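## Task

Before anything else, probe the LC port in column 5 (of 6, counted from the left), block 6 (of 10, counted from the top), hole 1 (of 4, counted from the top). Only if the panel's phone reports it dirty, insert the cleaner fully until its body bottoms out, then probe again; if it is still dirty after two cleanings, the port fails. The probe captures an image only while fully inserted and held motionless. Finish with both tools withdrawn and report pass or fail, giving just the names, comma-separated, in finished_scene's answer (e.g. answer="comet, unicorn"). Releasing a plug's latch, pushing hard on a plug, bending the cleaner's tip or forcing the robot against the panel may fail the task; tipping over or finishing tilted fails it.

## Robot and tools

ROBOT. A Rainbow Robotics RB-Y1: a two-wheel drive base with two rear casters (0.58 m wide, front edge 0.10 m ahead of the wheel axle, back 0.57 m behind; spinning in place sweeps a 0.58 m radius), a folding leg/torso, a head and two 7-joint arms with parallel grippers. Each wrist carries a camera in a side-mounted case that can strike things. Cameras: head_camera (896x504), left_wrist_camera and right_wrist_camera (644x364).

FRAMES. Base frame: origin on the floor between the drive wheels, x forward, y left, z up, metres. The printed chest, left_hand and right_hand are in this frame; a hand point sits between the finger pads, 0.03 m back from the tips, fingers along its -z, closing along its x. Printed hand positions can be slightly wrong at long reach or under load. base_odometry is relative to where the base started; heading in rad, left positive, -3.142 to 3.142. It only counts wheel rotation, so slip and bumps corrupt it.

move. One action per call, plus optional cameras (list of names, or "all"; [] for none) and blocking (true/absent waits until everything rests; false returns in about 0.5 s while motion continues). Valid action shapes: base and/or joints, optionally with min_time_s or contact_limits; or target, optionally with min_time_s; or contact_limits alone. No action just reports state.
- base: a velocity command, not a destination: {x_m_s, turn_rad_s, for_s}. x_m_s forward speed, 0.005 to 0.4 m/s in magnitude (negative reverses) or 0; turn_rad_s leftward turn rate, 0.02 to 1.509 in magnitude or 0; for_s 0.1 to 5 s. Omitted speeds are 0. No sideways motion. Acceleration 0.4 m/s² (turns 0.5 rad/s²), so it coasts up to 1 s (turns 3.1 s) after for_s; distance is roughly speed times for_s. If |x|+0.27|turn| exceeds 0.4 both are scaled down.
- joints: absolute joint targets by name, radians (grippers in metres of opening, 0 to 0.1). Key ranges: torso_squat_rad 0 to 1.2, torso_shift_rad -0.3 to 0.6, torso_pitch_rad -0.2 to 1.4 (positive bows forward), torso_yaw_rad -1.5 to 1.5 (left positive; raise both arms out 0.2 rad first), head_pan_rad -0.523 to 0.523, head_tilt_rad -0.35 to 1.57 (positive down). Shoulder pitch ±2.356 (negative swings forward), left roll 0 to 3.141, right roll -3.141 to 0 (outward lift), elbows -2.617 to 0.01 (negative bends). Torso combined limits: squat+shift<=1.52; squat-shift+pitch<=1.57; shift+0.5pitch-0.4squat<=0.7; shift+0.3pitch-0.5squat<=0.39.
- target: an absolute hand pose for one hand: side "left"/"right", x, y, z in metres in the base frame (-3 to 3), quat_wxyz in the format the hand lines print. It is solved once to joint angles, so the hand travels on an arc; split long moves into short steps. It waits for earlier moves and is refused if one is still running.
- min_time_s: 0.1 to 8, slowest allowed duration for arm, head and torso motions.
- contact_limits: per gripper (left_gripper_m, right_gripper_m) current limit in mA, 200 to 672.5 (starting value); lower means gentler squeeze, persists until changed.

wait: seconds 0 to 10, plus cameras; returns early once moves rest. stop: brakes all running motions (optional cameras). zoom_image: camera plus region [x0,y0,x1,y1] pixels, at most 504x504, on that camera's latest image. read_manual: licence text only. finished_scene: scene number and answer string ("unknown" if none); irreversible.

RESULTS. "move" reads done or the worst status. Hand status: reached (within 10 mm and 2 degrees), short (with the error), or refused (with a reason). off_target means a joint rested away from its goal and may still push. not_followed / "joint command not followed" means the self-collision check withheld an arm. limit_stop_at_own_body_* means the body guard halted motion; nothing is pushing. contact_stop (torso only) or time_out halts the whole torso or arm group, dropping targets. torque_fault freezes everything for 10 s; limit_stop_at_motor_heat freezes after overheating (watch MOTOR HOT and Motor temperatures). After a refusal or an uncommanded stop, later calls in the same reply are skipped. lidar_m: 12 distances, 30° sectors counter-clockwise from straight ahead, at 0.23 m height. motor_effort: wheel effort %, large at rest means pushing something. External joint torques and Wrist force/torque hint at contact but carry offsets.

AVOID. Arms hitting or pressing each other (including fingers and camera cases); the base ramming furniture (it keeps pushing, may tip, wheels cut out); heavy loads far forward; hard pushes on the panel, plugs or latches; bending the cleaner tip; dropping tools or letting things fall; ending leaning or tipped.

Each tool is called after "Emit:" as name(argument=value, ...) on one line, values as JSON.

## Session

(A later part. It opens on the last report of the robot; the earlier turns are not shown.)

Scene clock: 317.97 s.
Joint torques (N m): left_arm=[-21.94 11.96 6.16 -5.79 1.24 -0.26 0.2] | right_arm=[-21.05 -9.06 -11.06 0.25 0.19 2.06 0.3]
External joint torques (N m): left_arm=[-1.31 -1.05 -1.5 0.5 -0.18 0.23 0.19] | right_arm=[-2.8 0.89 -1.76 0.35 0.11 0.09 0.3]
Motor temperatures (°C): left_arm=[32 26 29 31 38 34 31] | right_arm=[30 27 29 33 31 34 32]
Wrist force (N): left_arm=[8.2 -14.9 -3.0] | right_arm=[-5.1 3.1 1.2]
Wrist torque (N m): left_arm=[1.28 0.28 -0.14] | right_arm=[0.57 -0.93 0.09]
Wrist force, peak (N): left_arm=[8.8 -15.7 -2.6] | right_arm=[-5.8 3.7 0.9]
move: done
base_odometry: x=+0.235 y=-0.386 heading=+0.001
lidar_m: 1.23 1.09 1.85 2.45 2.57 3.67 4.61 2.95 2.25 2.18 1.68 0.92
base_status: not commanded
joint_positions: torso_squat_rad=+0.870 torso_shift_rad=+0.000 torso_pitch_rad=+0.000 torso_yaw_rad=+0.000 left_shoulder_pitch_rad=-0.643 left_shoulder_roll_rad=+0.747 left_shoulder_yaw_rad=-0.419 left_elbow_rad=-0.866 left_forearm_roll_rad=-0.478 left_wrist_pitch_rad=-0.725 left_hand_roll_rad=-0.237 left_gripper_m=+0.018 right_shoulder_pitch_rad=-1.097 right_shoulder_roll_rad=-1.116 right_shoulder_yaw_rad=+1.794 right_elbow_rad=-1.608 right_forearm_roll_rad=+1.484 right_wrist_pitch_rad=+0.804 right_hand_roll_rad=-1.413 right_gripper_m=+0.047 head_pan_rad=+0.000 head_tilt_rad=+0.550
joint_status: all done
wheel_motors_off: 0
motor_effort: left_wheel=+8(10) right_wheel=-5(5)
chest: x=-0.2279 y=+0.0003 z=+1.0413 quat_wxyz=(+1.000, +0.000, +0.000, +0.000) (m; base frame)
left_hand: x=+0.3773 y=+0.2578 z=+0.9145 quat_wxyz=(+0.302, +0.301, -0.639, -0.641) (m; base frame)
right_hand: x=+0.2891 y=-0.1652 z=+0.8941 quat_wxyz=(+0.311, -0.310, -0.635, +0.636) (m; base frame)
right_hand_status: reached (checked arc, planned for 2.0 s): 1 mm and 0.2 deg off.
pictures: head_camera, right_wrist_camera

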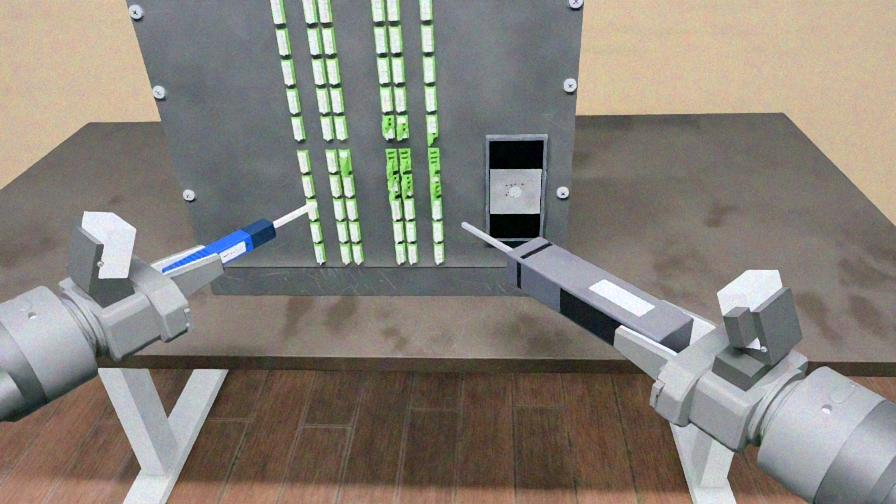

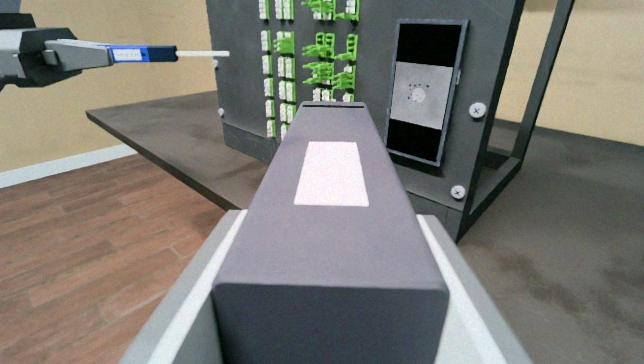

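Emit:
move(target={"side":"left","x":0.32,"y":0.15,"z":0.935,"quat_wxyz":[0.4862,0.4862,-0.5137,-0.5137]}, min_time_s=3, cameras=["head_camera","right_wrist_camera"])

Emit:
move(target={"side":"left","x":0.38,"y":0.087,"z":0.935,"quat_wxyz":[0.4862,0.4862,-0.5137,-0.5137]}, min_time_s=2, cameras=["head_camera","left_wrist_camera","right_wrist_camera"])

Emit:
zoom_image(camera="right_wrist_camera", region=[200, 0, 360, 120])

Emit:
zoom_image(camera="head_camera", region=[360, 120, 460, 240])

Scene clock: 323.73 s.
Joint torques (N m): left_arm=[-14.78 1.24 4.33 -9.45 -0.93 -0.77 -0.37] | right_arm=[-20.73 -8.87 -11.15 0.09 0.32 2.13 0.27]
External joint torques (N m): left_arm=[0.66 -1.08 -1.12 0.28 0.01 0.32 -0.39] | right_arm=[-2.48 1.07 -1.84 0.19 0.24 0.16 0.27]
Motor temperatures (°C): left_arm=[32 26 29 31 38 34 31] | right_arm=[30 27 29 33 31 34 32]
Wrist force (N): left_arm=[8.7 -14.9 -2.6] | right_arm=[-5.2 3.2 0.4]
Wrist torque (N m): left_arm=[1.21 0.36 -0.15] | right_arm=[0.54 -0.96 0.11]
Wrist force, peak (N): left_arm=[8.8 -15.8 -2.5] | right_arm=[-5.8 4.0 0.4]
move: done
base_odometry: x=+0.235 y=-0.386 heading=+0.001
lidar_m: 1.24 1.09 1.89 2.45 2.59 3.66 4.61 2.97 2.23 2.18 1.70 0.93
base_status: not commanded
joint_positions: torso_squat_rad=+0.870 torso_shift_rad=+0.000 torso_pitch_rad=+0.000 torso_yaw_rad=+0.000 left_shoulder_pitch_rad=-0.293 left_shoulder_roll_rad=+0.367 left_shoulder_yaw_rad=-0.439 left_elbow_rad=-1.838 left_forearm_roll_rad=-0.626 left_wrist_pitch_rad=+0.655 left_hand_roll_rad=-0.562 left_gripper_m=+0.018 right_shoulder_pitch_rad=-1.097 right_shoulder_roll_rad=-1.116 right_shoulder_yaw_rad=+1.794 right_elbow_rad=-1.608 right_forearm_roll_rad=+1.484 right_wrist_pitch_rad=+0.804 right_hand_roll_rad=-1.413 right_gripper_m=+0.047 head_pan_rad=+0.000 head_tilt_rad=+0.550
joint_status: all done
wheel_motors_off: 0
motor_effort: left_wheel=+9(11) right_wheel=-5(6)
chest: x=-0.2279 y=+0.0003 z=+1.0413 quat_wxyz=(+1.000, +0.000, +0.000, +0.000) (m; base frame)
left_hand: x=+0.3196 y=+0.1500 z=+0.9353 quat_wxyz=(+0.485, +0.486, -0.515, -0.514) (m; base frame)
left_hand_status: reached (checked arc, planned for 3.0 s): 1 mm and 0.2 deg off.
right_hand: x=+0.2891 y=-0.1652 z=+0.8941 quat_wxyz=(+0.311, -0.310, -0.635, +0.636) (m; base frame)
pictures: head_camera, right_wrist_camera

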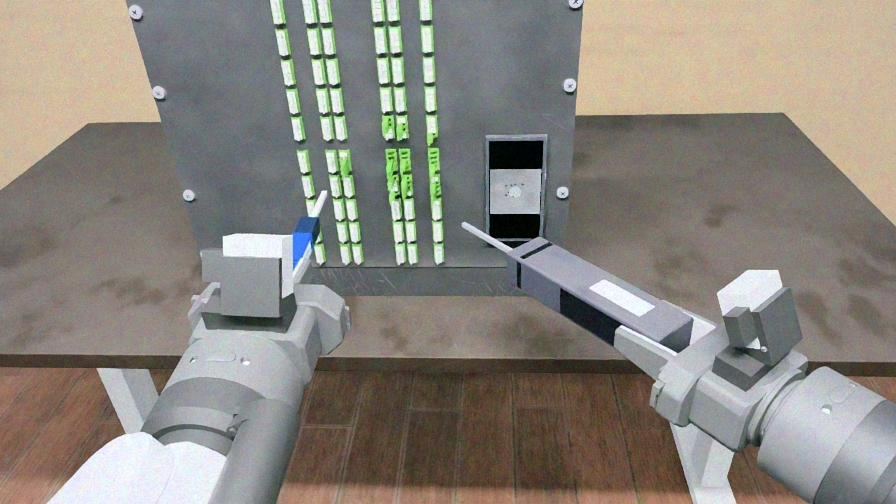

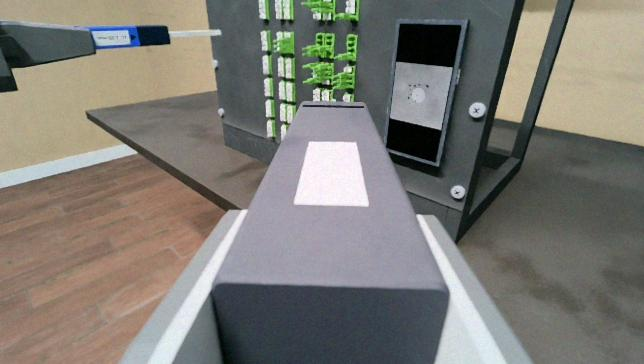

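Scene clock: 326.07 s.
Joint torques (N m): left_arm=[-20.21 -0.35 2.95 -8.97 -0.87 -0.68 0.19] | right_arm=[-21.11 -9.01 -11.14 -0.05 0.16 2.12 0.29]
External joint torques (N m): left_arm=[-1.01 -1 -1.51 1.08 0.09 0.24 0.17] | right_arm=[-2.85 0.93 -1.84 0.05 0.08 0.15 0.3]
Motor temperatures (°C): left_arm=[31 25 29 31 38 34 31] | right_arm=[30 27 29 33 31 34 32]
Wrist force (N): left_arm=[8.5 -14.8 -3.1] | right_arm=[-5.3 3.2 1.3]
Wrist torque (N m): left_arm=[1.19 0.37 -0.19] | right_arm=[0.54 -0.96 0.09]
Wrist force, peak (N): left_arm=[8.7 -15.5 -2.9] | right_arm=[-6.1 3.5 0.8]
move: done
base_odometry: x=+0.235 y=-0.386 heading=+0.001
lidar_m: 1.23 1.07 1.87 2.45 2.59 3.67 4.61 2.95 2.24 2.18 1.69 0.92
base_status: not commanded
joint_positions: torso_squat_rad=+0.870 torso_shift_rad=+0.000 torso_pitch_rad=+0.000 torso_yaw_rad=+0.000 left_shoulder_pitch_rad=-0.542 left_shoulder_roll_rad=+0.182 left_shoulder_yaw_rad=-0.450 left_elbow_rad=-1.466 left_forearm_roll_rad=-0.763 left_wrist_pitch_rad=+0.621 left_hand_roll_rad=-0.464 left_gripper_m=+0.018 right_shoulder_pitch_rad=-1.097 right_shoulder_roll_rad=-1.116 right_shoulder_yaw_rad=+1.794 right_elbow_rad=-1.608 right_forearm_roll_rad=+1.484 right_wrist_pitch_rad=+0.804 right_hand_roll_rad=-1.413 right_gripper_m=+0.047 head_pan_rad=+0.000 head_tilt_rad=+0.550
joint_status: all done
wheel_motors_off: 0
motor_effort: left_wheel=+9(11) right_wheel=-5(5)
chest: x=-0.2279 y=+0.0003 z=+1.0413 quat_wxyz=(+1.000, +0.000, +0.000, +0.000) (m; base frame)
left_hand: x=+0.3793 y=+0.0871 z=+0.9350 quat_wxyz=(+0.486, +0.485, -0.513, -0.515) (m; base frame)
left_hand_status: reached (checked arc, planned for 2.0 s): 1 mm and 0.2 deg off.
right_hand: x=+0.2891 y=-0.1652 z=+0.8941 quat_wxyz=(+0.311, -0.310, -0.635, +0.636) (m; base frame)
pictures: head_camera, left_wrist_camera, right_wrist_camera

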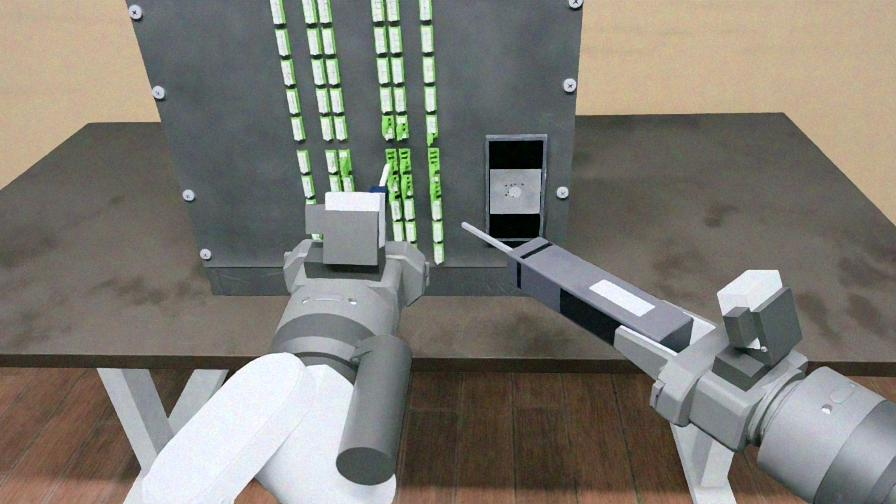

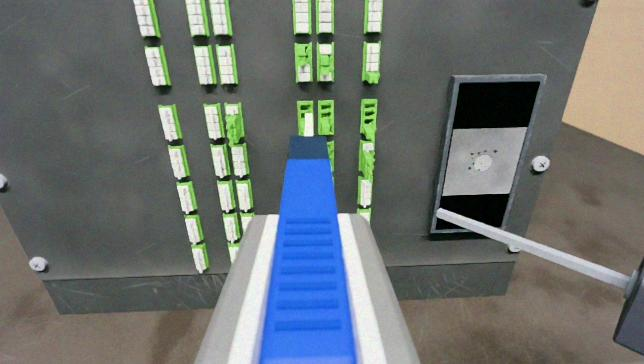

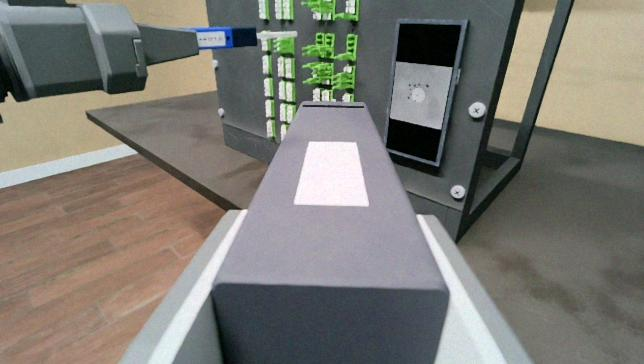

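Scaled by 3.150 from the camera's 644x364 image, which has a finer 1265x715 frame.

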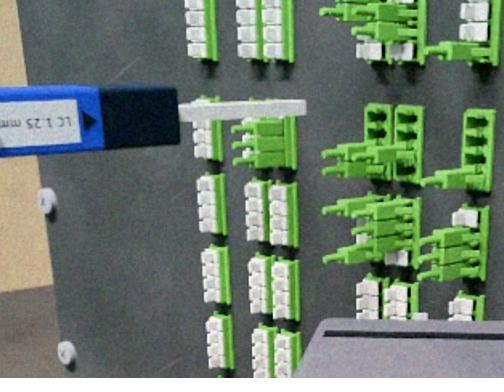

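Scaled by 4.200 from the camera's 896x504 image, which has a finer 1280x720 frame.

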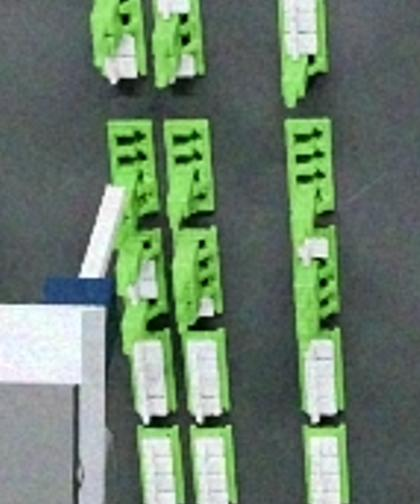

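Emit:
move(target={"side":"left","x":0.4,"y":0.0775,"z":0.93,"quat_wxyz":[0.4783,0.4783,-0.5208,-0.5208]}, min_time_s=2, cameras=["head_camera","left_wrist_camera","right_wrist_camera"])

Emit:
zoom_image(camera="right_wrist_camera", region=[290, 10, 350, 70])

Emit:
zoom_image(camera="head_camera", region=[370, 130, 430, 190])

Emit:
zoom_image(camera="left_wrist_camera", region=[280, 80, 360, 160])

Scene clock: 336.03 s.
Joint torques (N m): left_arm=[-21.94 -0.33 5.08 -8.98 -0.83 -0.61 0.21] | right_arm=[-20.88 -9.06 -11.27 0.13 0.25 2.07 0.31]
External joint torques (N m): left_arm=[-1.6 -1.41 0.7 1.11 0.02 0.17 0.2] | right_arm=[-2.63 0.88 -1.97 0.23 0.17 0.1 0.32]
Motor temperatures (°C): left_arm=[31 25 29 32 38 34 31] | right_arm=[30 27 29 32 31 34 32]
Wrist force (N): left_arm=[8.7 -14.9 -2.6] | right_arm=[-4.5 2.6 1.0]
Wrist torque (N m): left_arm=[1.22 0.34 -0.20] | right_arm=[0.60 -0.90 0.11]
Wrist force, peak (N): left_arm=[8.7 -15.7 -3.5] | right_arm=[-6.1 3.6 0.7]
move: done
base_odometry: x=+0.235 y=-0.386 heading=+0.001
lidar_m: 1.23 1.09 1.85 2.45 2.59 3.67 4.62 2.97 2.24 2.17 1.68 0.92
base_status: not commanded
joint_positions: torso_squat_rad=+0.870 torso_shift_rad=+0.000 torso_pitch_rad=+0.000 torso_yaw_rad=+0.000 left_shoulder_pitch_rad=-0.614 left_shoulder_roll_rad=+0.163 left_shoulder_yaw_rad=-0.436 left_elbow_rad=-1.322 left_forearm_roll_rad=-0.804 left_wrist_pitch_rad=+0.540 left_hand_roll_rad=-0.394 left_gripper_m=+0.018 right_shoulder_pitch_rad=-1.097 right_shoulder_roll_rad=-1.116 right_shoulder_yaw_rad=+1.794 right_elbow_rad=-1.608 right_forearm_roll_rad=+1.484 right_wrist_pitch_rad=+0.804 right_hand_roll_rad=-1.413 right_gripper_m=+0.047 head_pan_rad=+0.000 head_tilt_rad=+0.550
joint_status: all done
wheel_motors_off: 0
motor_effort: left_wheel=+8(11) right_wheel=-5(5)
chest: x=-0.2279 y=+0.0003 z=+1.0413 quat_wxyz=(+1.000, +0.000, +0.000, +0.000) (m; base frame)
left_hand: x=+0.3997 y=+0.0774 z=+0.9300 quat_wxyz=(+0.478, +0.478, -0.520, -0.522) (m; base frame)
left_hand_status: reached (checked arc, planned for 2.0 s): 0 mm and 0.1 deg off.
right_hand: x=+0.2891 y=-0.1652 z=+0.8941 quat_wxyz=(+0.311, -0.310, -0.635, +0.636) (m; base frame)
pictures: head_camera, left_wrist_camera, right_wrist_camera

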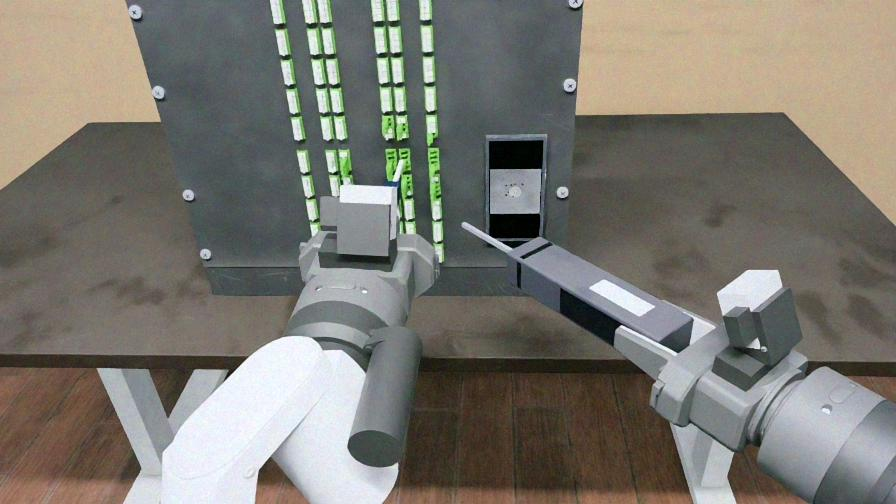

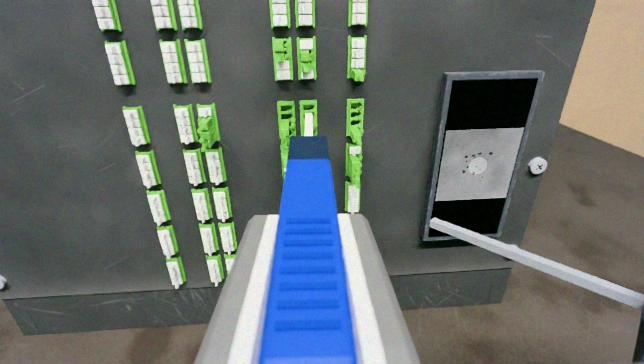

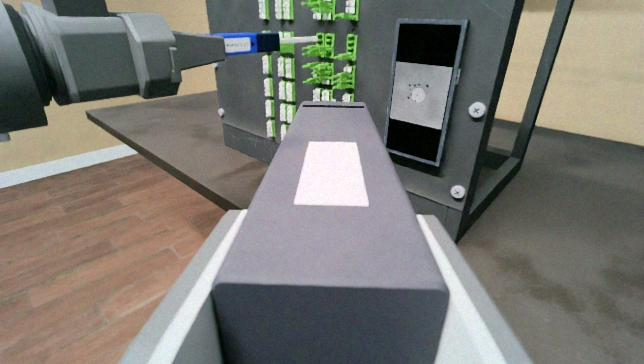

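Scaled by 8.400 from the camera's 644x364 image, which has a finer 1265x715 frame.

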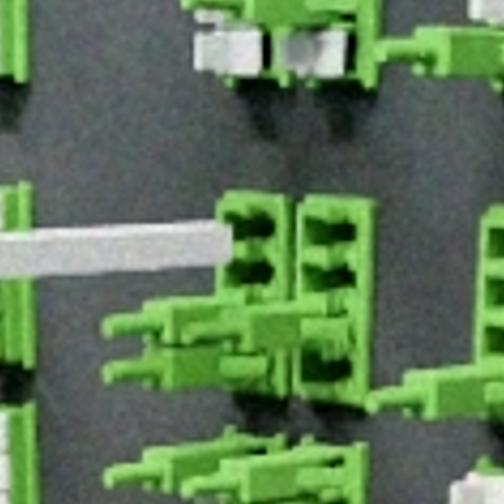

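Scaled by 8.400 from the camera's 896x504 image, which has a finer 1280x720 frame.

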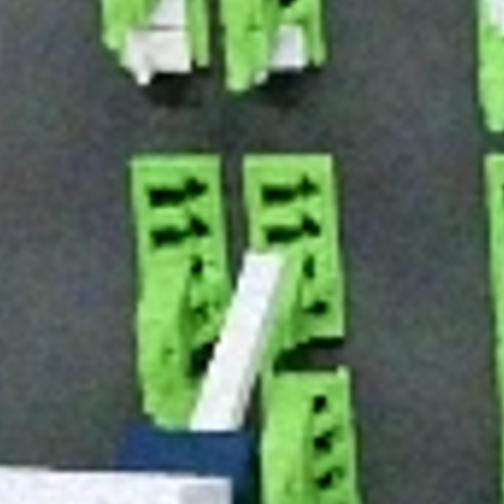

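Scaled by 6.300 from the camera's 644x364 image, which has a finer 1265x715 frame.

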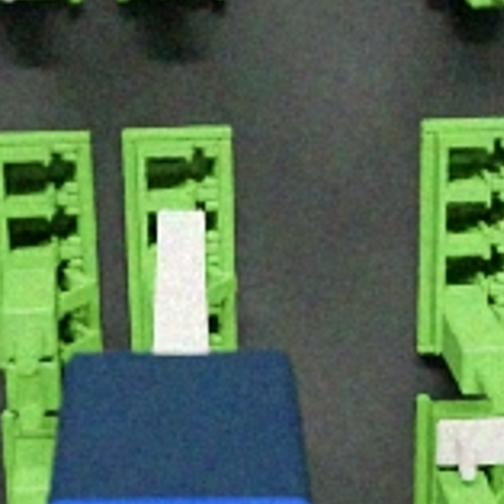

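Emit:
move(target={"side":"left","x":0.413,"y":0.0779,"z":0.931,"quat_wxyz":[0.4783,0.4783,-0.5208,-0.5208]}, min_time_s=2, cameras=["head_camera","left_wrist_camera","right_wrist_camera"])

Emit:
zoom_image(camera="right_wrist_camera", region=[305, 20, 345, 60])

Emit:
zoom_image(camera="head_camera", region=[380, 135, 420, 175])

Emit:
zoom_image(camera="left_wrist_camera", region=[285, 90, 335, 140])

Scene clock: 344.27 s.
Joint torques (N m): left_arm=[-22.83 -0.02 5.41 -8.87 -0.86 -0.48 0.23] | right_arm=[-20.86 -9.16 -10.94 0.1 0.2 2.07 0.16]
External joint torques (N m): left_arm=[-1.76 -1.54 1.16 1.22 -0.04 0.23 0.21] | right_arm=[-2.61 0.79 -1.64 0.2 0.12 0.1 0.17]
Motor temperatures (°C): left_arm=[32 25 29 32 38 34 31] | right_arm=[30 27 29 32 31 34 32]
Wrist force (N): left_arm=[8.6 -15.2 -2.8] | right_arm=[-4.8 3.2 0.8]
Wrist torque (N m): left_arm=[1.23 0.36 -0.19] | right_arm=[0.57 -0.90 0.10]
Wrist force, peak (N): left_arm=[8.4 -16.0 -3.5] | right_arm=[-6.0 3.6 0.7]
move: done
base_odometry: x=+0.235 y=-0.386 heading=+0.001
lidar_m: 1.23 1.09 1.88 2.45 2.60 3.67 4.61 2.94 2.24 2.18 1.68 0.92
base_status: not commanded
joint_positions: torso_squat_rad=+0.870 torso_shift_rad=+0.000 torso_pitch_rad=+0.000 torso_yaw_rad=+0.000 left_shoulder_pitch_rad=-0.662 left_shoulder_roll_rad=+0.153 left_shoulder_yaw_rad=-0.418 left_elbow_rad=-1.239 left_forearm_roll_rad=-0.832 left_wrist_pitch_rad=+0.507 left_hand_roll_rad=-0.354 left_gripper_m=+0.018 right_shoulder_pitch_rad=-1.097 right_shoulder_roll_rad=-1.116 right_shoulder_yaw_rad=+1.794 right_elbow_rad=-1.608 right_forearm_roll_rad=+1.484 right_wrist_pitch_rad=+0.804 right_hand_roll_rad=-1.413 right_gripper_m=+0.047 head_pan_rad=+0.000 head_tilt_rad=+0.550
joint_status: all done
wheel_motors_off: 0
motor_effort: left_wheel=+9(10) right_wheel=-5(6)
chest: x=-0.2279 y=+0.0003 z=+1.0413 quat_wxyz=(+1.000, +0.000, +0.000, +0.000) (m; base frame)
left_hand: x=+0.4129 y=+0.0779 z=+0.9310 quat_wxyz=(+0.478, +0.478, -0.521, -0.521) (m; base frame)
left_hand_status: reached (checked arc, planned for 2.0 s): 0 mm and 0.0 deg off.
right_hand: x=+0.2891 y=-0.1652 z=+0.8941 quat_wxyz=(+0.311, -0.310, -0.635, +0.636) (m; base frame)
pictures: head_camera, left_wrist_camera, right_wrist_camera

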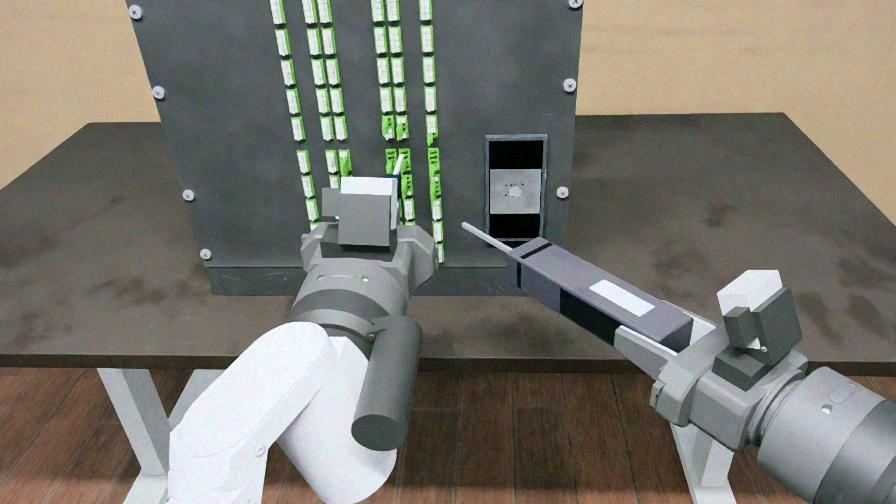

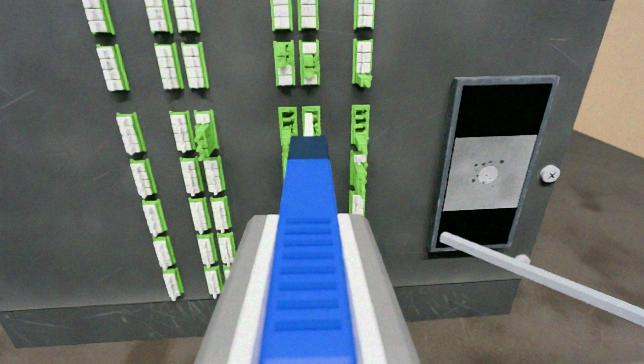

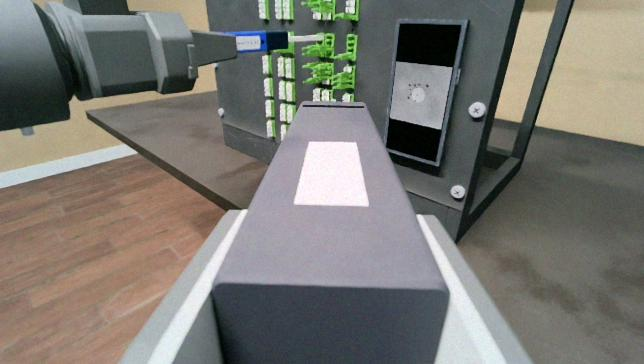

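Scaled by 12.600 from the camera's 644x364 image, which has a finer 1265x715 frame.

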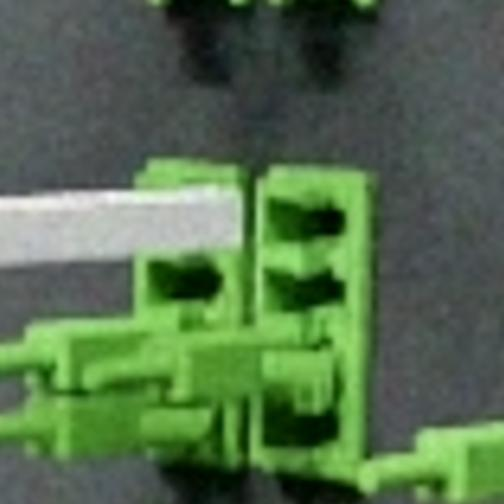

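Scaled by 12.600 from the camera's 896x504 image, which has a finer 1280x720 frame.

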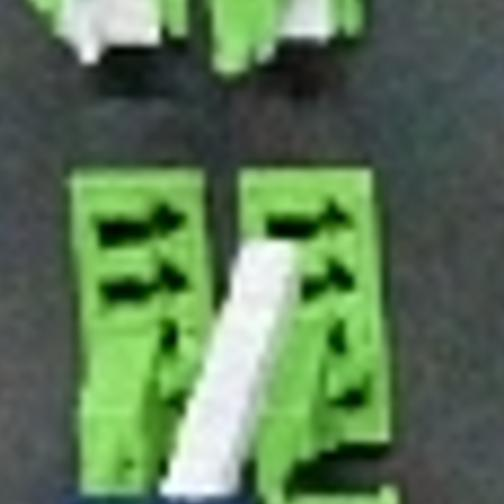

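Scaled by 10.080 from the camera's 644x364 image, which has a finer 1265x715 frame.

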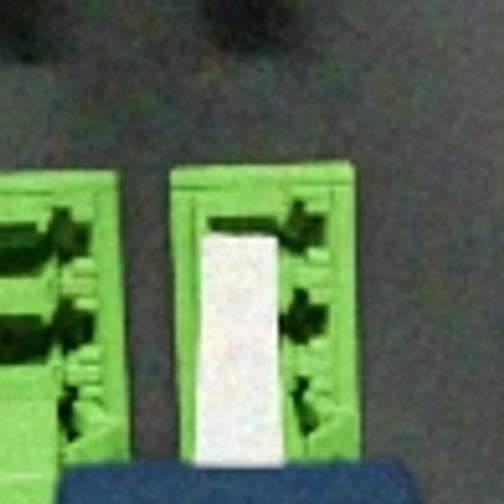

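Emit:
move(target={"side":"left","x":0.42,"y":0.0771,"z":0.9304,"quat_wxyz":[0.4783,0.4783,-0.5208,-0.5208]}, min_time_s=2, cameras=["head_camera","left_wrist_camera","right_wrist_camera"])

Emit:
zoom_image(camera="right_wrist_camera", region=[305, 20, 345, 60])

Emit:
zoom_image(camera="head_camera", region=[380, 135, 420, 175])

Emit:
zoom_image(camera="left_wrist_camera", region=[285, 90, 335, 140])

Scene clock: 349.83 s.
Joint torques (N m): left_arm=[-22.96 0.42 5.3 -8.95 -0.81 -0.55 0.25] | right_arm=[-21.15 -9.32 -11.26 0.12 0.2 2.11 0.26]
External joint torques (N m): left_arm=[-1.53 -1.29 1.14 1.14 -0.02 0.11 0.23] | right_arm=[-2.9 0.62 -1.96 0.22 0.12 0.15 0.26]
Motor temperatures (°C): left_arm=[32 25 29 32 38 34 31] | right_arm=[30 27 29 32 31 34 32]
Wrist force (N): left_arm=[9.0 -15.0 -2.6] | right_arm=[-5.7 3.0 0.4]
Wrist torque (N m): left_arm=[1.22 0.40 -0.18] | right_arm=[0.56 -1.02 0.09]
Wrist force, peak (N): left_arm=[9.1 -15.8 -3.2] | right_arm=[-5.7 3.7 0.9]
move: done
base_odometry: x=+0.235 y=-0.386 heading=+0.001
lidar_m: 1.24 1.08 1.87 2.46 2.59 3.66 4.62 2.95 2.24 2.17 1.69 0.92
base_status: not commanded
joint_positions: torso_squat_rad=+0.870 torso_shift_rad=+0.000 torso_pitch_rad=+0.000 torso_yaw_rad=+0.000 left_shoulder_pitch_rad=-0.686 left_shoulder_roll_rad=+0.146 left_shoulder_yaw_rad=-0.409 left_elbow_rad=-1.193 left_forearm_roll_rad=-0.852 left_wrist_pitch_rad=+0.490 left_hand_roll_rad=-0.329 left_gripper_m=+0.018 right_shoulder_pitch_rad=-1.097 right_shoulder_roll_rad=-1.116 right_shoulder_yaw_rad=+1.794 right_elbow_rad=-1.608 right_forearm_roll_rad=+1.484 right_wrist_pitch_rad=+0.804 right_hand_roll_rad=-1.413 right_gripper_m=+0.047 head_pan_rad=+0.000 head_tilt_rad=+0.550
joint_status: all done
wheel_motors_off: 0
motor_effort: left_wheel=+9(11) right_wheel=-5(6)
chest: x=-0.2279 y=+0.0003 z=+1.0413 quat_wxyz=(+1.000, +0.000, +0.000, +0.000) (m; base frame)
left_hand: x=+0.4193 y=+0.0772 z=+0.9305 quat_wxyz=(+0.478, +0.478, -0.520, -0.522) (m; base frame)
left_hand_status: reached (checked arc, planned for 2.0 s): 1 mm and 0.1 deg off.
right_hand: x=+0.2891 y=-0.1652 z=+0.8941 quat_wxyz=(+0.311, -0.310, -0.635, +0.636) (m; base frame)
pictures: head_camera, left_wrist_camera, right_wrist_camera

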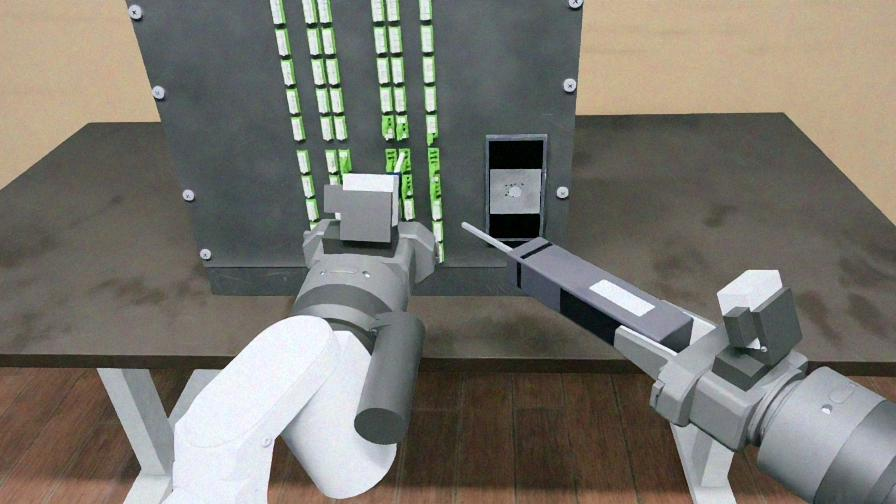

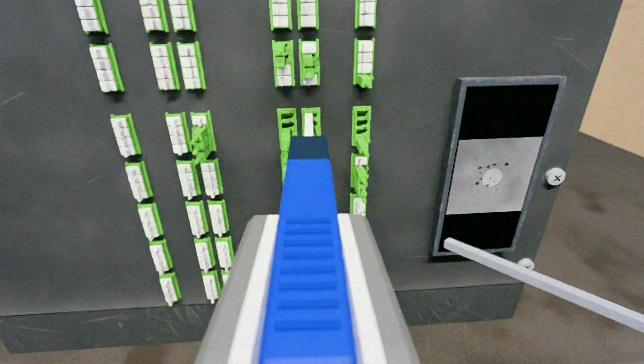

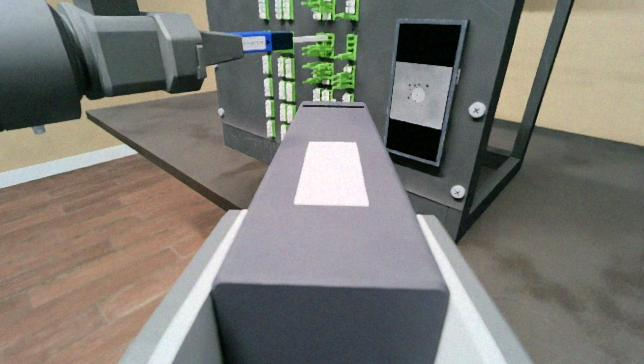

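Scaled by 12.600 from the camera's 644x364 image, which has a finer 1265x715 frame.

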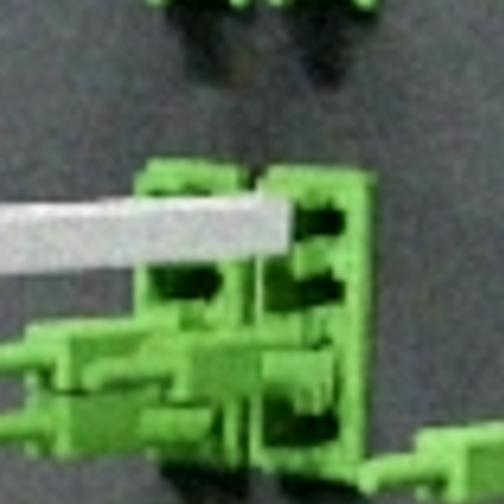

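Scaled by 12.600 from the camera's 896x504 image, which has a finer 1280x720 frame.

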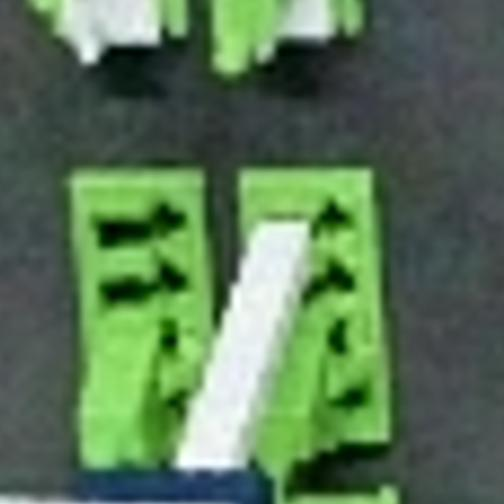

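Scaled by 10.080 from the camera's 644x364 image, which has a finer 1265x715 frame.

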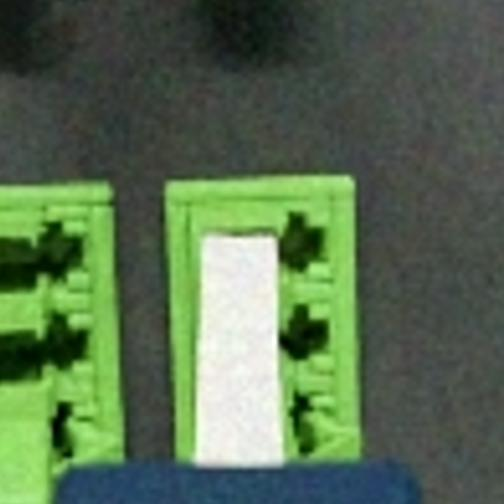

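Emit:
move(target={"side":"left","x":0.425,"y":0.0768,"z":0.9304,"quat_wxyz":[0.4783,0.4783,-0.5208,-0.5208]}, min_time_s=1.5, cameras=["left_wrist_camera","right_wrist_camera"])

Emit:
zoom_image(camera="right_wrist_camera", region=[305, 20, 345, 60])

Emit:
zoom_image(camera="left_wrist_camera", region=[285, 90, 335, 140])

Scene clock: 353.70 s.
Joint torques (N m): left_arm=[-23.02 0.78 5.65 -8.69 -0.76 -0.35 0.33] | right_arm=[-21.04 -9.37 -11.01 0.02 0.22 2.23 0.34]
External joint torques (N m): left_arm=[-1.31 -1.09 1.59 1.4 0.01 0.26 0.32] | right_arm=[-2.78 0.57 -1.7 0.13 0.14 0.26 0.34]
Motor temperatures (°C): left_arm=[32 25 29 32 38 34 31] | right_arm=[30 27 29 32 31 34 32]
Wrist force (N): left_arm=[9.0 -14.2 -1.4] | right_arm=[-5.8 3.2 0.7]
Wrist torque (N m): left_arm=[1.19 0.30 -0.18] | right_arm=[0.52 -1.02 0.10]
Wrist force, peak (N): left_arm=[9.8 -15.5 2.2] | right_arm=[-6.1 3.4 0.8]
move: done
base_odometry: x=+0.235 y=-0.386 heading=+0.001
lidar_m: 1.23 1.08 1.85 2.45 2.58 3.66 4.62 2.95 2.23 2.18 1.69 0.93
base_status: not commanded
joint_positions: torso_squat_rad=+0.870 torso_shift_rad=+0.000 torso_pitch_rad=+0.000 torso_yaw_rad=+0.000 left_shoulder_pitch_rad=-0.707 left_shoulder_roll_rad=+0.139 left_shoulder_yaw_rad=-0.401 left_elbow_rad=-1.154 left_forearm_roll_rad=-0.872 left_wrist_pitch_rad=+0.475 left_hand_roll_rad=-0.306 left_gripper_m=+0.018 right_shoulder_pitch_rad=-1.097 right_shoulder_roll_rad=-1.116 right_shoulder_yaw_rad=+1.794 right_elbow_rad=-1.608 right_forearm_roll_rad=+1.484 right_wrist_pitch_rad=+0.804 right_hand_roll_rad=-1.413 right_gripper_m=+0.047 head_pan_rad=+0.000 head_tilt_rad=+0.550
joint_status: all done
wheel_motors_off: 0
motor_effort: left_wheel=+9(11) right_wheel=-5(5)
chest: x=-0.2280 y=+0.0003 z=+1.0413 quat_wxyz=(+1.000, +0.000, +0.000, +0.000) (m; base frame)
left_hand: x=+0.4244 y=+0.0768 z=+0.9305 quat_wxyz=(+0.478, +0.478, -0.521, -0.521) (m; base frame)
left_hand_status: reached (checked arc, planned for 1.5 s): 1 mm and 0.1 deg off.
right_hand: x=+0.2890 y=-0.1652 z=+0.8941 quat_wxyz=(+0.311, -0.310, -0.635, +0.636) (m; base frame)
pictures: left_wrist_camera, right_wrist_camera

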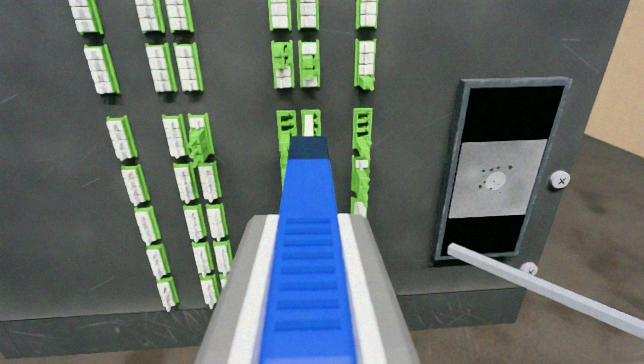

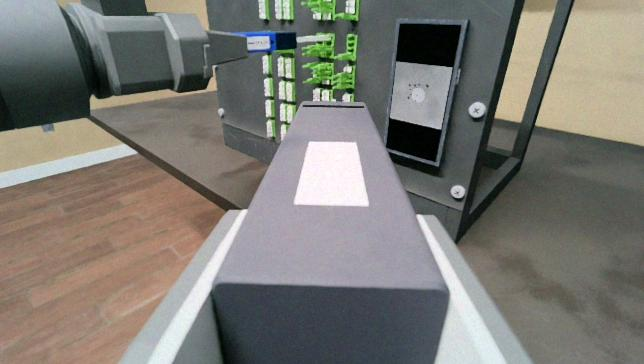

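Scaled by 12.600 from the camera's 644x364 image, which has a finer 1265x715 frame.

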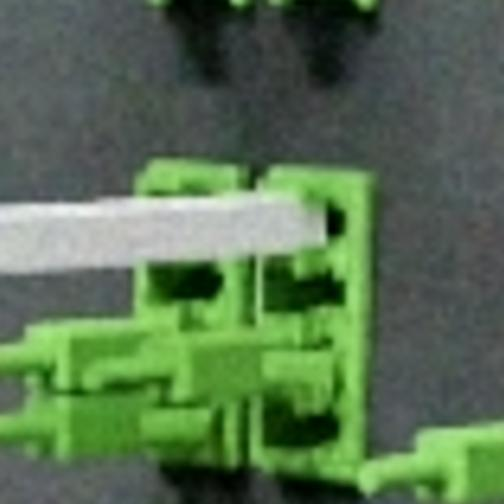

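Scaled by 10.080 from the camera's 644x364 image, which has a finer 1265x715 frame.

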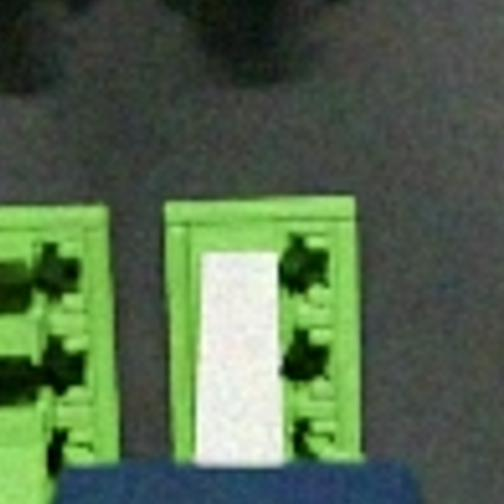

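Emit:
move(target={"side":"left","x":0.429,"y":0.0766,"z":0.9304,"quat_wxyz":[0.4783,0.4783,-0.5208,-0.5208]}, min_time_s=1.5, cameras=[])

Emit:
move(target={"side":"left","x":0.432,"y":0.0764,"z":0.9304,"quat_wxyz":[0.4783,0.4783,-0.5208,-0.5208]}, min_time_s=1.5, cameras=["left_wrist_camera","right_wrist_camera"])

Emit:
zoom_image(camera="right_wrist_camera", region=[265, 10, 345, 70])

Scene clock: 357.03 s.
Joint torques (N m): left_arm=[-24.33 2.06 6.24 -8.31 -0.76 -0.09 0.19] | right_arm=[-21.45 -9 -10.77 0.1 0.2 2.23 0.25]
External joint torques (N m): left_arm=[-2.38 0.05 2.27 1.79 0 0.49 0.18] | right_arm=[-3.2 0.95 -1.46 0.2 0.12 0.26 0.25]
Motor temperatures (°C): left_arm=[32 25 29 32 38 34 31] | right_arm=[30 27 29 32 31 34 32]
Wrist force (N): left_arm=[9.3 -14.5 1.2] | right_arm=[-5.6 3.4 0.8]
Wrist torque (N m): left_arm=[1.25 0.16 -0.19] | right_arm=[0.54 -0.99 0.10]
Wrist force, peak (N): left_arm=[8.6 -16.3 -1.5] | right_arm=[-6.0 3.7 0.8]
move: done
base_odometry: x=+0.235 y=-0.386 heading=+0.001
lidar_m: 1.23 1.09 1.87 2.45 2.60 3.66 4.61 2.96 2.24 2.18 1.69 0.91
base_status: not commanded
joint_positions: torso_squat_rad=+0.870 torso_shift_rad=+0.000 torso_pitch_rad=+0.000 torso_yaw_rad=+0.000 left_shoulder_pitch_rad=-0.724 left_shoulder_roll_rad=+0.134 left_shoulder_yaw_rad=-0.394 left_elbow_rad=-1.122 left_forearm_roll_rad=-0.890 left_wrist_pitch_rad=+0.462 left_hand_roll_rad=-0.286 left_gripper_m=+0.018 right_shoulder_pitch_rad=-1.097 right_shoulder_roll_rad=-1.116 right_shoulder_yaw_rad=+1.794 right_elbow_rad=-1.608 right_forearm_roll_rad=+1.484 right_wrist_pitch_rad=+0.804 right_hand_roll_rad=-1.413 right_gripper_m=+0.047 head_pan_rad=+0.000 head_tilt_rad=+0.550
joint_status: all done
wheel_motors_off: 0
motor_effort: left_wheel=+10(11) right_wheel=-5(6)
chest: x=-0.2280 y=+0.0003 z=+1.0413 quat_wxyz=(+1.000, +0.000, +0.000, +0.000) (m; base frame)
left_hand: x=+0.4285 y=+0.0764 z=+0.9305 quat_wxyz=(+0.478, +0.478, -0.521, -0.521) (m; base frame)
left_hand_status: reached (checked arc, planned for 1.5 s): 1 mm and 0.1 deg off.
right_hand: x=+0.2890 y=-0.1652 z=+0.8941 quat_wxyz=(+0.311, -0.310, -0.635, +0.636) (m; base frame)
pictures: none
No camera images: "cameras" was empty.

Scene clock: 358.87 s.
Joint torques (N m): left_arm=[-23.83 1.91 6.08 -8.44 -0.81 0.13 0.23] | right_arm=[-21.13 -9.17 -11.15 -0.03 0.11 2.13 0.28]
External joint torques (N m): left_arm=[-1.71 -0.21 2.19 1.67 -0.06 0.67 0.21] | right_arm=[-2.88 0.77 -1.85 0.07 0.03 0.16 0.28]
Motor temperatures (°C): left_arm=[32 25 29 32 38 34 31] | right_arm=[30 27 29 32 31 34 32]
Wrist force (N): left_arm=[10.1 -15.0 2.7] | right_arm=[-5.2 3.3 0.8]
Wrist torque (N m): left_arm=[1.31 0.25 -0.16] | right_arm=[0.54 -0.93 0.11]
Wrist force, peak (N): left_arm=[9.4 -16.1 -0.1] | right_arm=[-6.0 3.3 0.6]
move: done
base_odometry: x=+0.235 y=-0.386 heading=+0.001
lidar_m: 1.23 1.09 1.87 2.46 2.58 3.67 4.60 2.93 2.24 2.18 1.69 0.92
base_status: not commanded
joint_positions: torso_squat_rad=+0.870 torso_shift_rad=+0.000 torso_pitch_rad=+0.000 torso_yaw_rad=+0.000 left_shoulder_pitch_rad=-0.737 left_shoulder_roll_rad=+0.129 left_shoulder_yaw_rad=-0.388 left_elbow_rad=-1.097 left_forearm_roll_rad=-0.906 left_wrist_pitch_rad=+0.453 left_hand_roll_rad=-0.269 left_gripper_m=+0.018 right_shoulder_pitch_rad=-1.097 right_shoulder_roll_rad=-1.116 right_shoulder_yaw_rad=+1.794 right_elbow_rad=-1.608 right_forearm_roll_rad=+1.484 right_wrist_pitch_rad=+0.804 right_hand_roll_rad=-1.413 right_gripper_m=+0.047 head_pan_rad=+0.000 head_tilt_rad=+0.550
joint_status: all done
wheel_motors_off: 0
motor_effort: left_wheel=+10(11) right_wheel=-5(5)
chest: x=-0.2280 y=+0.0003 z=+1.0413 quat_wxyz=(+1.000, +0.000, +0.000, +0.000) (m; base frame)
left_hand: x=+0.4317 y=+0.0761 z=+0.9305 quat_wxyz=(+0.478, +0.478, -0.521, -0.521) (m; base frame)
left_hand_status: reached (checked arc, planned for 1.5 s): 0 mm and 0.1 deg off.
right_hand: x=+0.2890 y=-0.1652 z=+0.8941 quat_wxyz=(+0.311, -0.310, -0.635, +0.636) (m; base frame)
pictures: left_wrist_camera, right_wrist_camera

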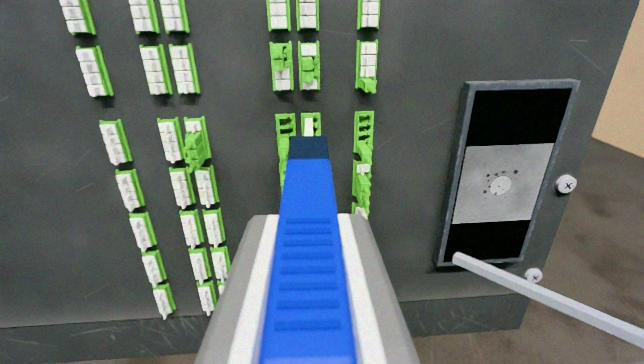

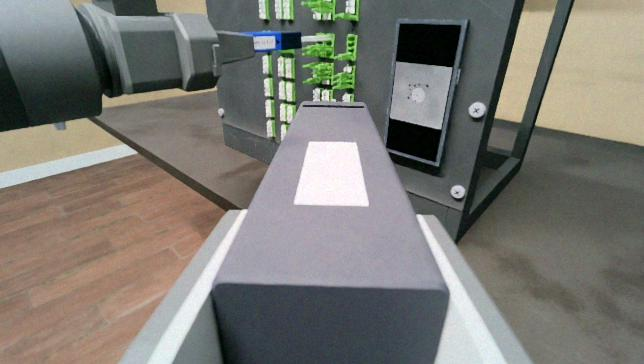

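Scaled by 6.300 from the camera's 644x364 image, which has a finer 1265x715 frame.

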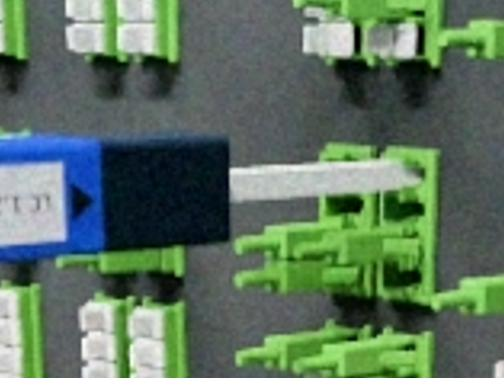

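Emit:
move(target={"side":"left","x":0.435,"y":0.0762,"z":0.9304,"quat_wxyz":[0.4783,0.4783,-0.5208,-0.5208]}, min_time_s=1.2, cameras=[])

Emit:
move(target={"side":"left","x":0.438,"y":0.0761,"z":0.9304,"quat_wxyz":[0.4783,0.4783,-0.5208,-0.5208]}, min_time_s=1.2, cameras=["left_wrist_camera","right_wrist_camera"])

Emit:
zoom_image(camera="right_wrist_camera", region=[265, 10, 345, 70])

Scene clock: 361.47 s.
Joint torques (N m): left_arm=[-24.18 2.14 6.02 -8.02 -0.69 0.15 0.17] | right_arm=[-21.15 -9.23 -11.27 -0.01 0.26 2.16 0.33]
External joint torques (N m): left_arm=[-1.89 -0.09 2.2 2.09 0.04 0.66 0.16] | right_arm=[-2.9 0.72 -1.97 0.09 0.18 0.19 0.34]
Motor temperatures (°C): left_arm=[32 25 29 32 38 34 31] | right_arm=[30 27 29 32 31 34 32]
Wrist force (N): left_arm=[10.4 -14.2 2.6] | right_arm=[-6.0 3.4 0.2]
Wrist torque (N m): left_arm=[1.23 0.23 -0.16] | right_arm=[0.53 -1.04 0.08]
Wrist force, peak (N): left_arm=[10.1 -15.4 2.0] | right_arm=[-5.8 3.7 1.0]
move: done
base_odometry: x=+0.235 y=-0.386 heading=+0.001
lidar_m: 1.24 1.09 1.87 2.44 2.57 3.67 4.61 2.95 2.24 2.17 1.68 0.92
base_status: not commanded
joint_positions: torso_squat_rad=+0.870 torso_shift_rad=+0.000 torso_pitch_rad=+0.000 torso_yaw_rad=+0.000 left_shoulder_pitch_rad=-0.750 left_shoulder_roll_rad=+0.125 left_shoulder_yaw_rad=-0.383 left_elbow_rad=-1.072 left_forearm_roll_rad=-0.922 left_wrist_pitch_rad=+0.443 left_hand_roll_rad=-0.252 left_gripper_m=+0.018 right_shoulder_pitch_rad=-1.097 right_shoulder_roll_rad=-1.116 right_shoulder_yaw_rad=+1.794 right_elbow_rad=-1.608 right_forearm_roll_rad=+1.484 right_wrist_pitch_rad=+0.804 right_hand_roll_rad=-1.413 right_gripper_m=+0.047 head_pan_rad=+0.000 head_tilt_rad=+0.550
joint_status: all done
wheel_motors_off: 0
motor_effort: left_wheel=+10(11) right_wheel=-5(5)
chest: x=-0.2280 y=+0.0003 z=+1.0413 quat_wxyz=(+1.000, +0.000, +0.000, +0.000) (m; base frame)
left_hand: x=+0.4347 y=+0.0759 z=+0.9305 quat_wxyz=(+0.478, +0.478, -0.521, -0.521) (m; base frame)
left_hand_status: reached (checked arc, planned for 1.2 s): 0 mm and 0.1 deg off.
right_hand: x=+0.2890 y=-0.1652 z=+0.8941 quat_wxyz=(+0.311, -0.310, -0.635, +0.636) (m; base frame)
pictures: none
No camera images: "cameras" was empty.

Scene clock: 363.00 s.
Joint torques (N m): left_arm=[-23.78 2.47 5.86 -8.08 -0.67 0.24 0.31] | right_arm=[-21.05 -9.08 -11.17 0.25 0.2 2.29 0.28]
External joint torques (N m): left_arm=[-1.32 0.13 2.11 2.02 0.06 0.72 0.3] | right_arm=[-2.79 0.86 -1.87 0.35 0.12 0.32 0.28]
Motor temperatures (°C): left_arm=[32 25 29 32 38 34 31] | right_arm=[30 27 29 32 31 34 32]
Wrist force (N): left_arm=[10.8 -14.2 2.1] | right_arm=[-5.5 3.4 0.6]
Wrist torque (N m): left_arm=[1.22 0.19 -0.16] | right_arm=[0.50 -0.99 0.09]
Wrist force, peak (N): left_arm=[10.1 -15.8 2.2] | right_arm=[-6.1 3.6 0.4]
move: done
base_odometry: x=+0.235 y=-0.386 heading=+0.001
lidar_m: 1.23 1.08 1.87 2.44 2.60 3.67 4.61 2.96 2.23 2.17 1.68 0.92
base_status: not commanded
joint_positions: torso_squat_rad=+0.870 torso_shift_rad=+0.000 torso_pitch_rad=+0.000 torso_yaw_rad=+0.000 left_shoulder_pitch_rad=-0.764 left_shoulder_roll_rad=+0.121 left_shoulder_yaw_rad=-0.377 left_elbow_rad=-1.047 left_forearm_roll_rad=-0.938 left_wrist_pitch_rad=+0.434 left_hand_roll_rad=-0.234 left_gripper_m=+0.018 right_shoulder_pitch_rad=-1.097 right_shoulder_roll_rad=-1.116 right_shoulder_yaw_rad=+1.794 right_elbow_rad=-1.608 right_forearm_roll_rad=+1.484 right_wrist_pitch_rad=+0.804 right_hand_roll_rad=-1.413 right_gripper_m=+0.047 head_pan_rad=+0.000 head_tilt_rad=+0.550
joint_status: all done
wheel_motors_off: 0
motor_effort: left_wheel=+9(11) right_wheel=-5(5)
chest: x=-0.2280 y=+0.0003 z=+1.0413 quat_wxyz=(+1.000, +0.000, +0.000, +0.000) (m; base frame)
left_hand: x=+0.4377 y=+0.0757 z=+0.9306 quat_wxyz=(+0.478, +0.478, -0.521, -0.521) (m; base frame)
left_hand_status: reached (checked arc, planned for 1.2 s): 1 mm and 0.1 deg off.
right_hand: x=+0.2890 y=-0.1652 z=+0.8941 quat_wxyz=(+0.311, -0.310, -0.635, +0.636) (m; base frame)
pictures: left_wrist_camera, right_wrist_camera

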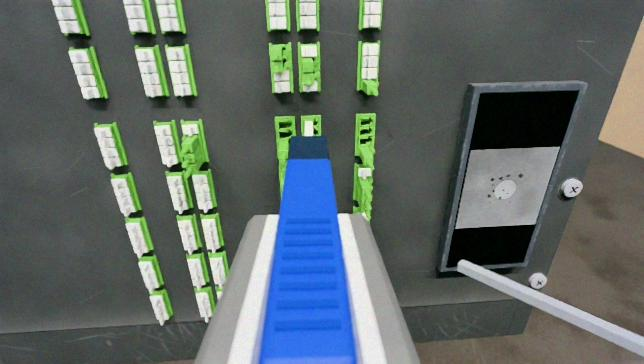

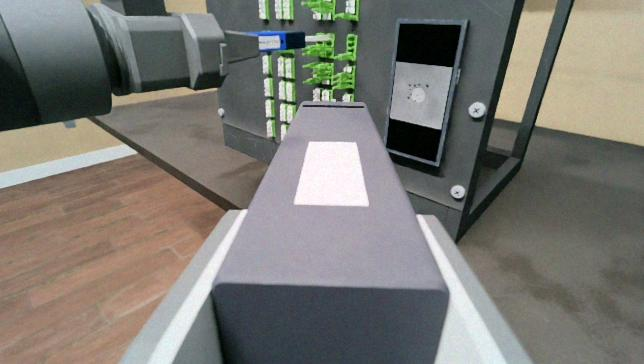

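Scaled by 6.300 from the camera's 644x364 image, which has a finer 1265x715 frame.

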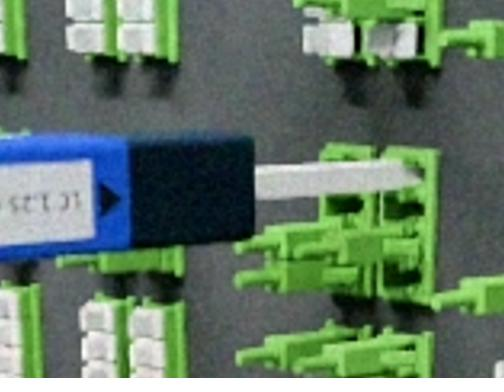

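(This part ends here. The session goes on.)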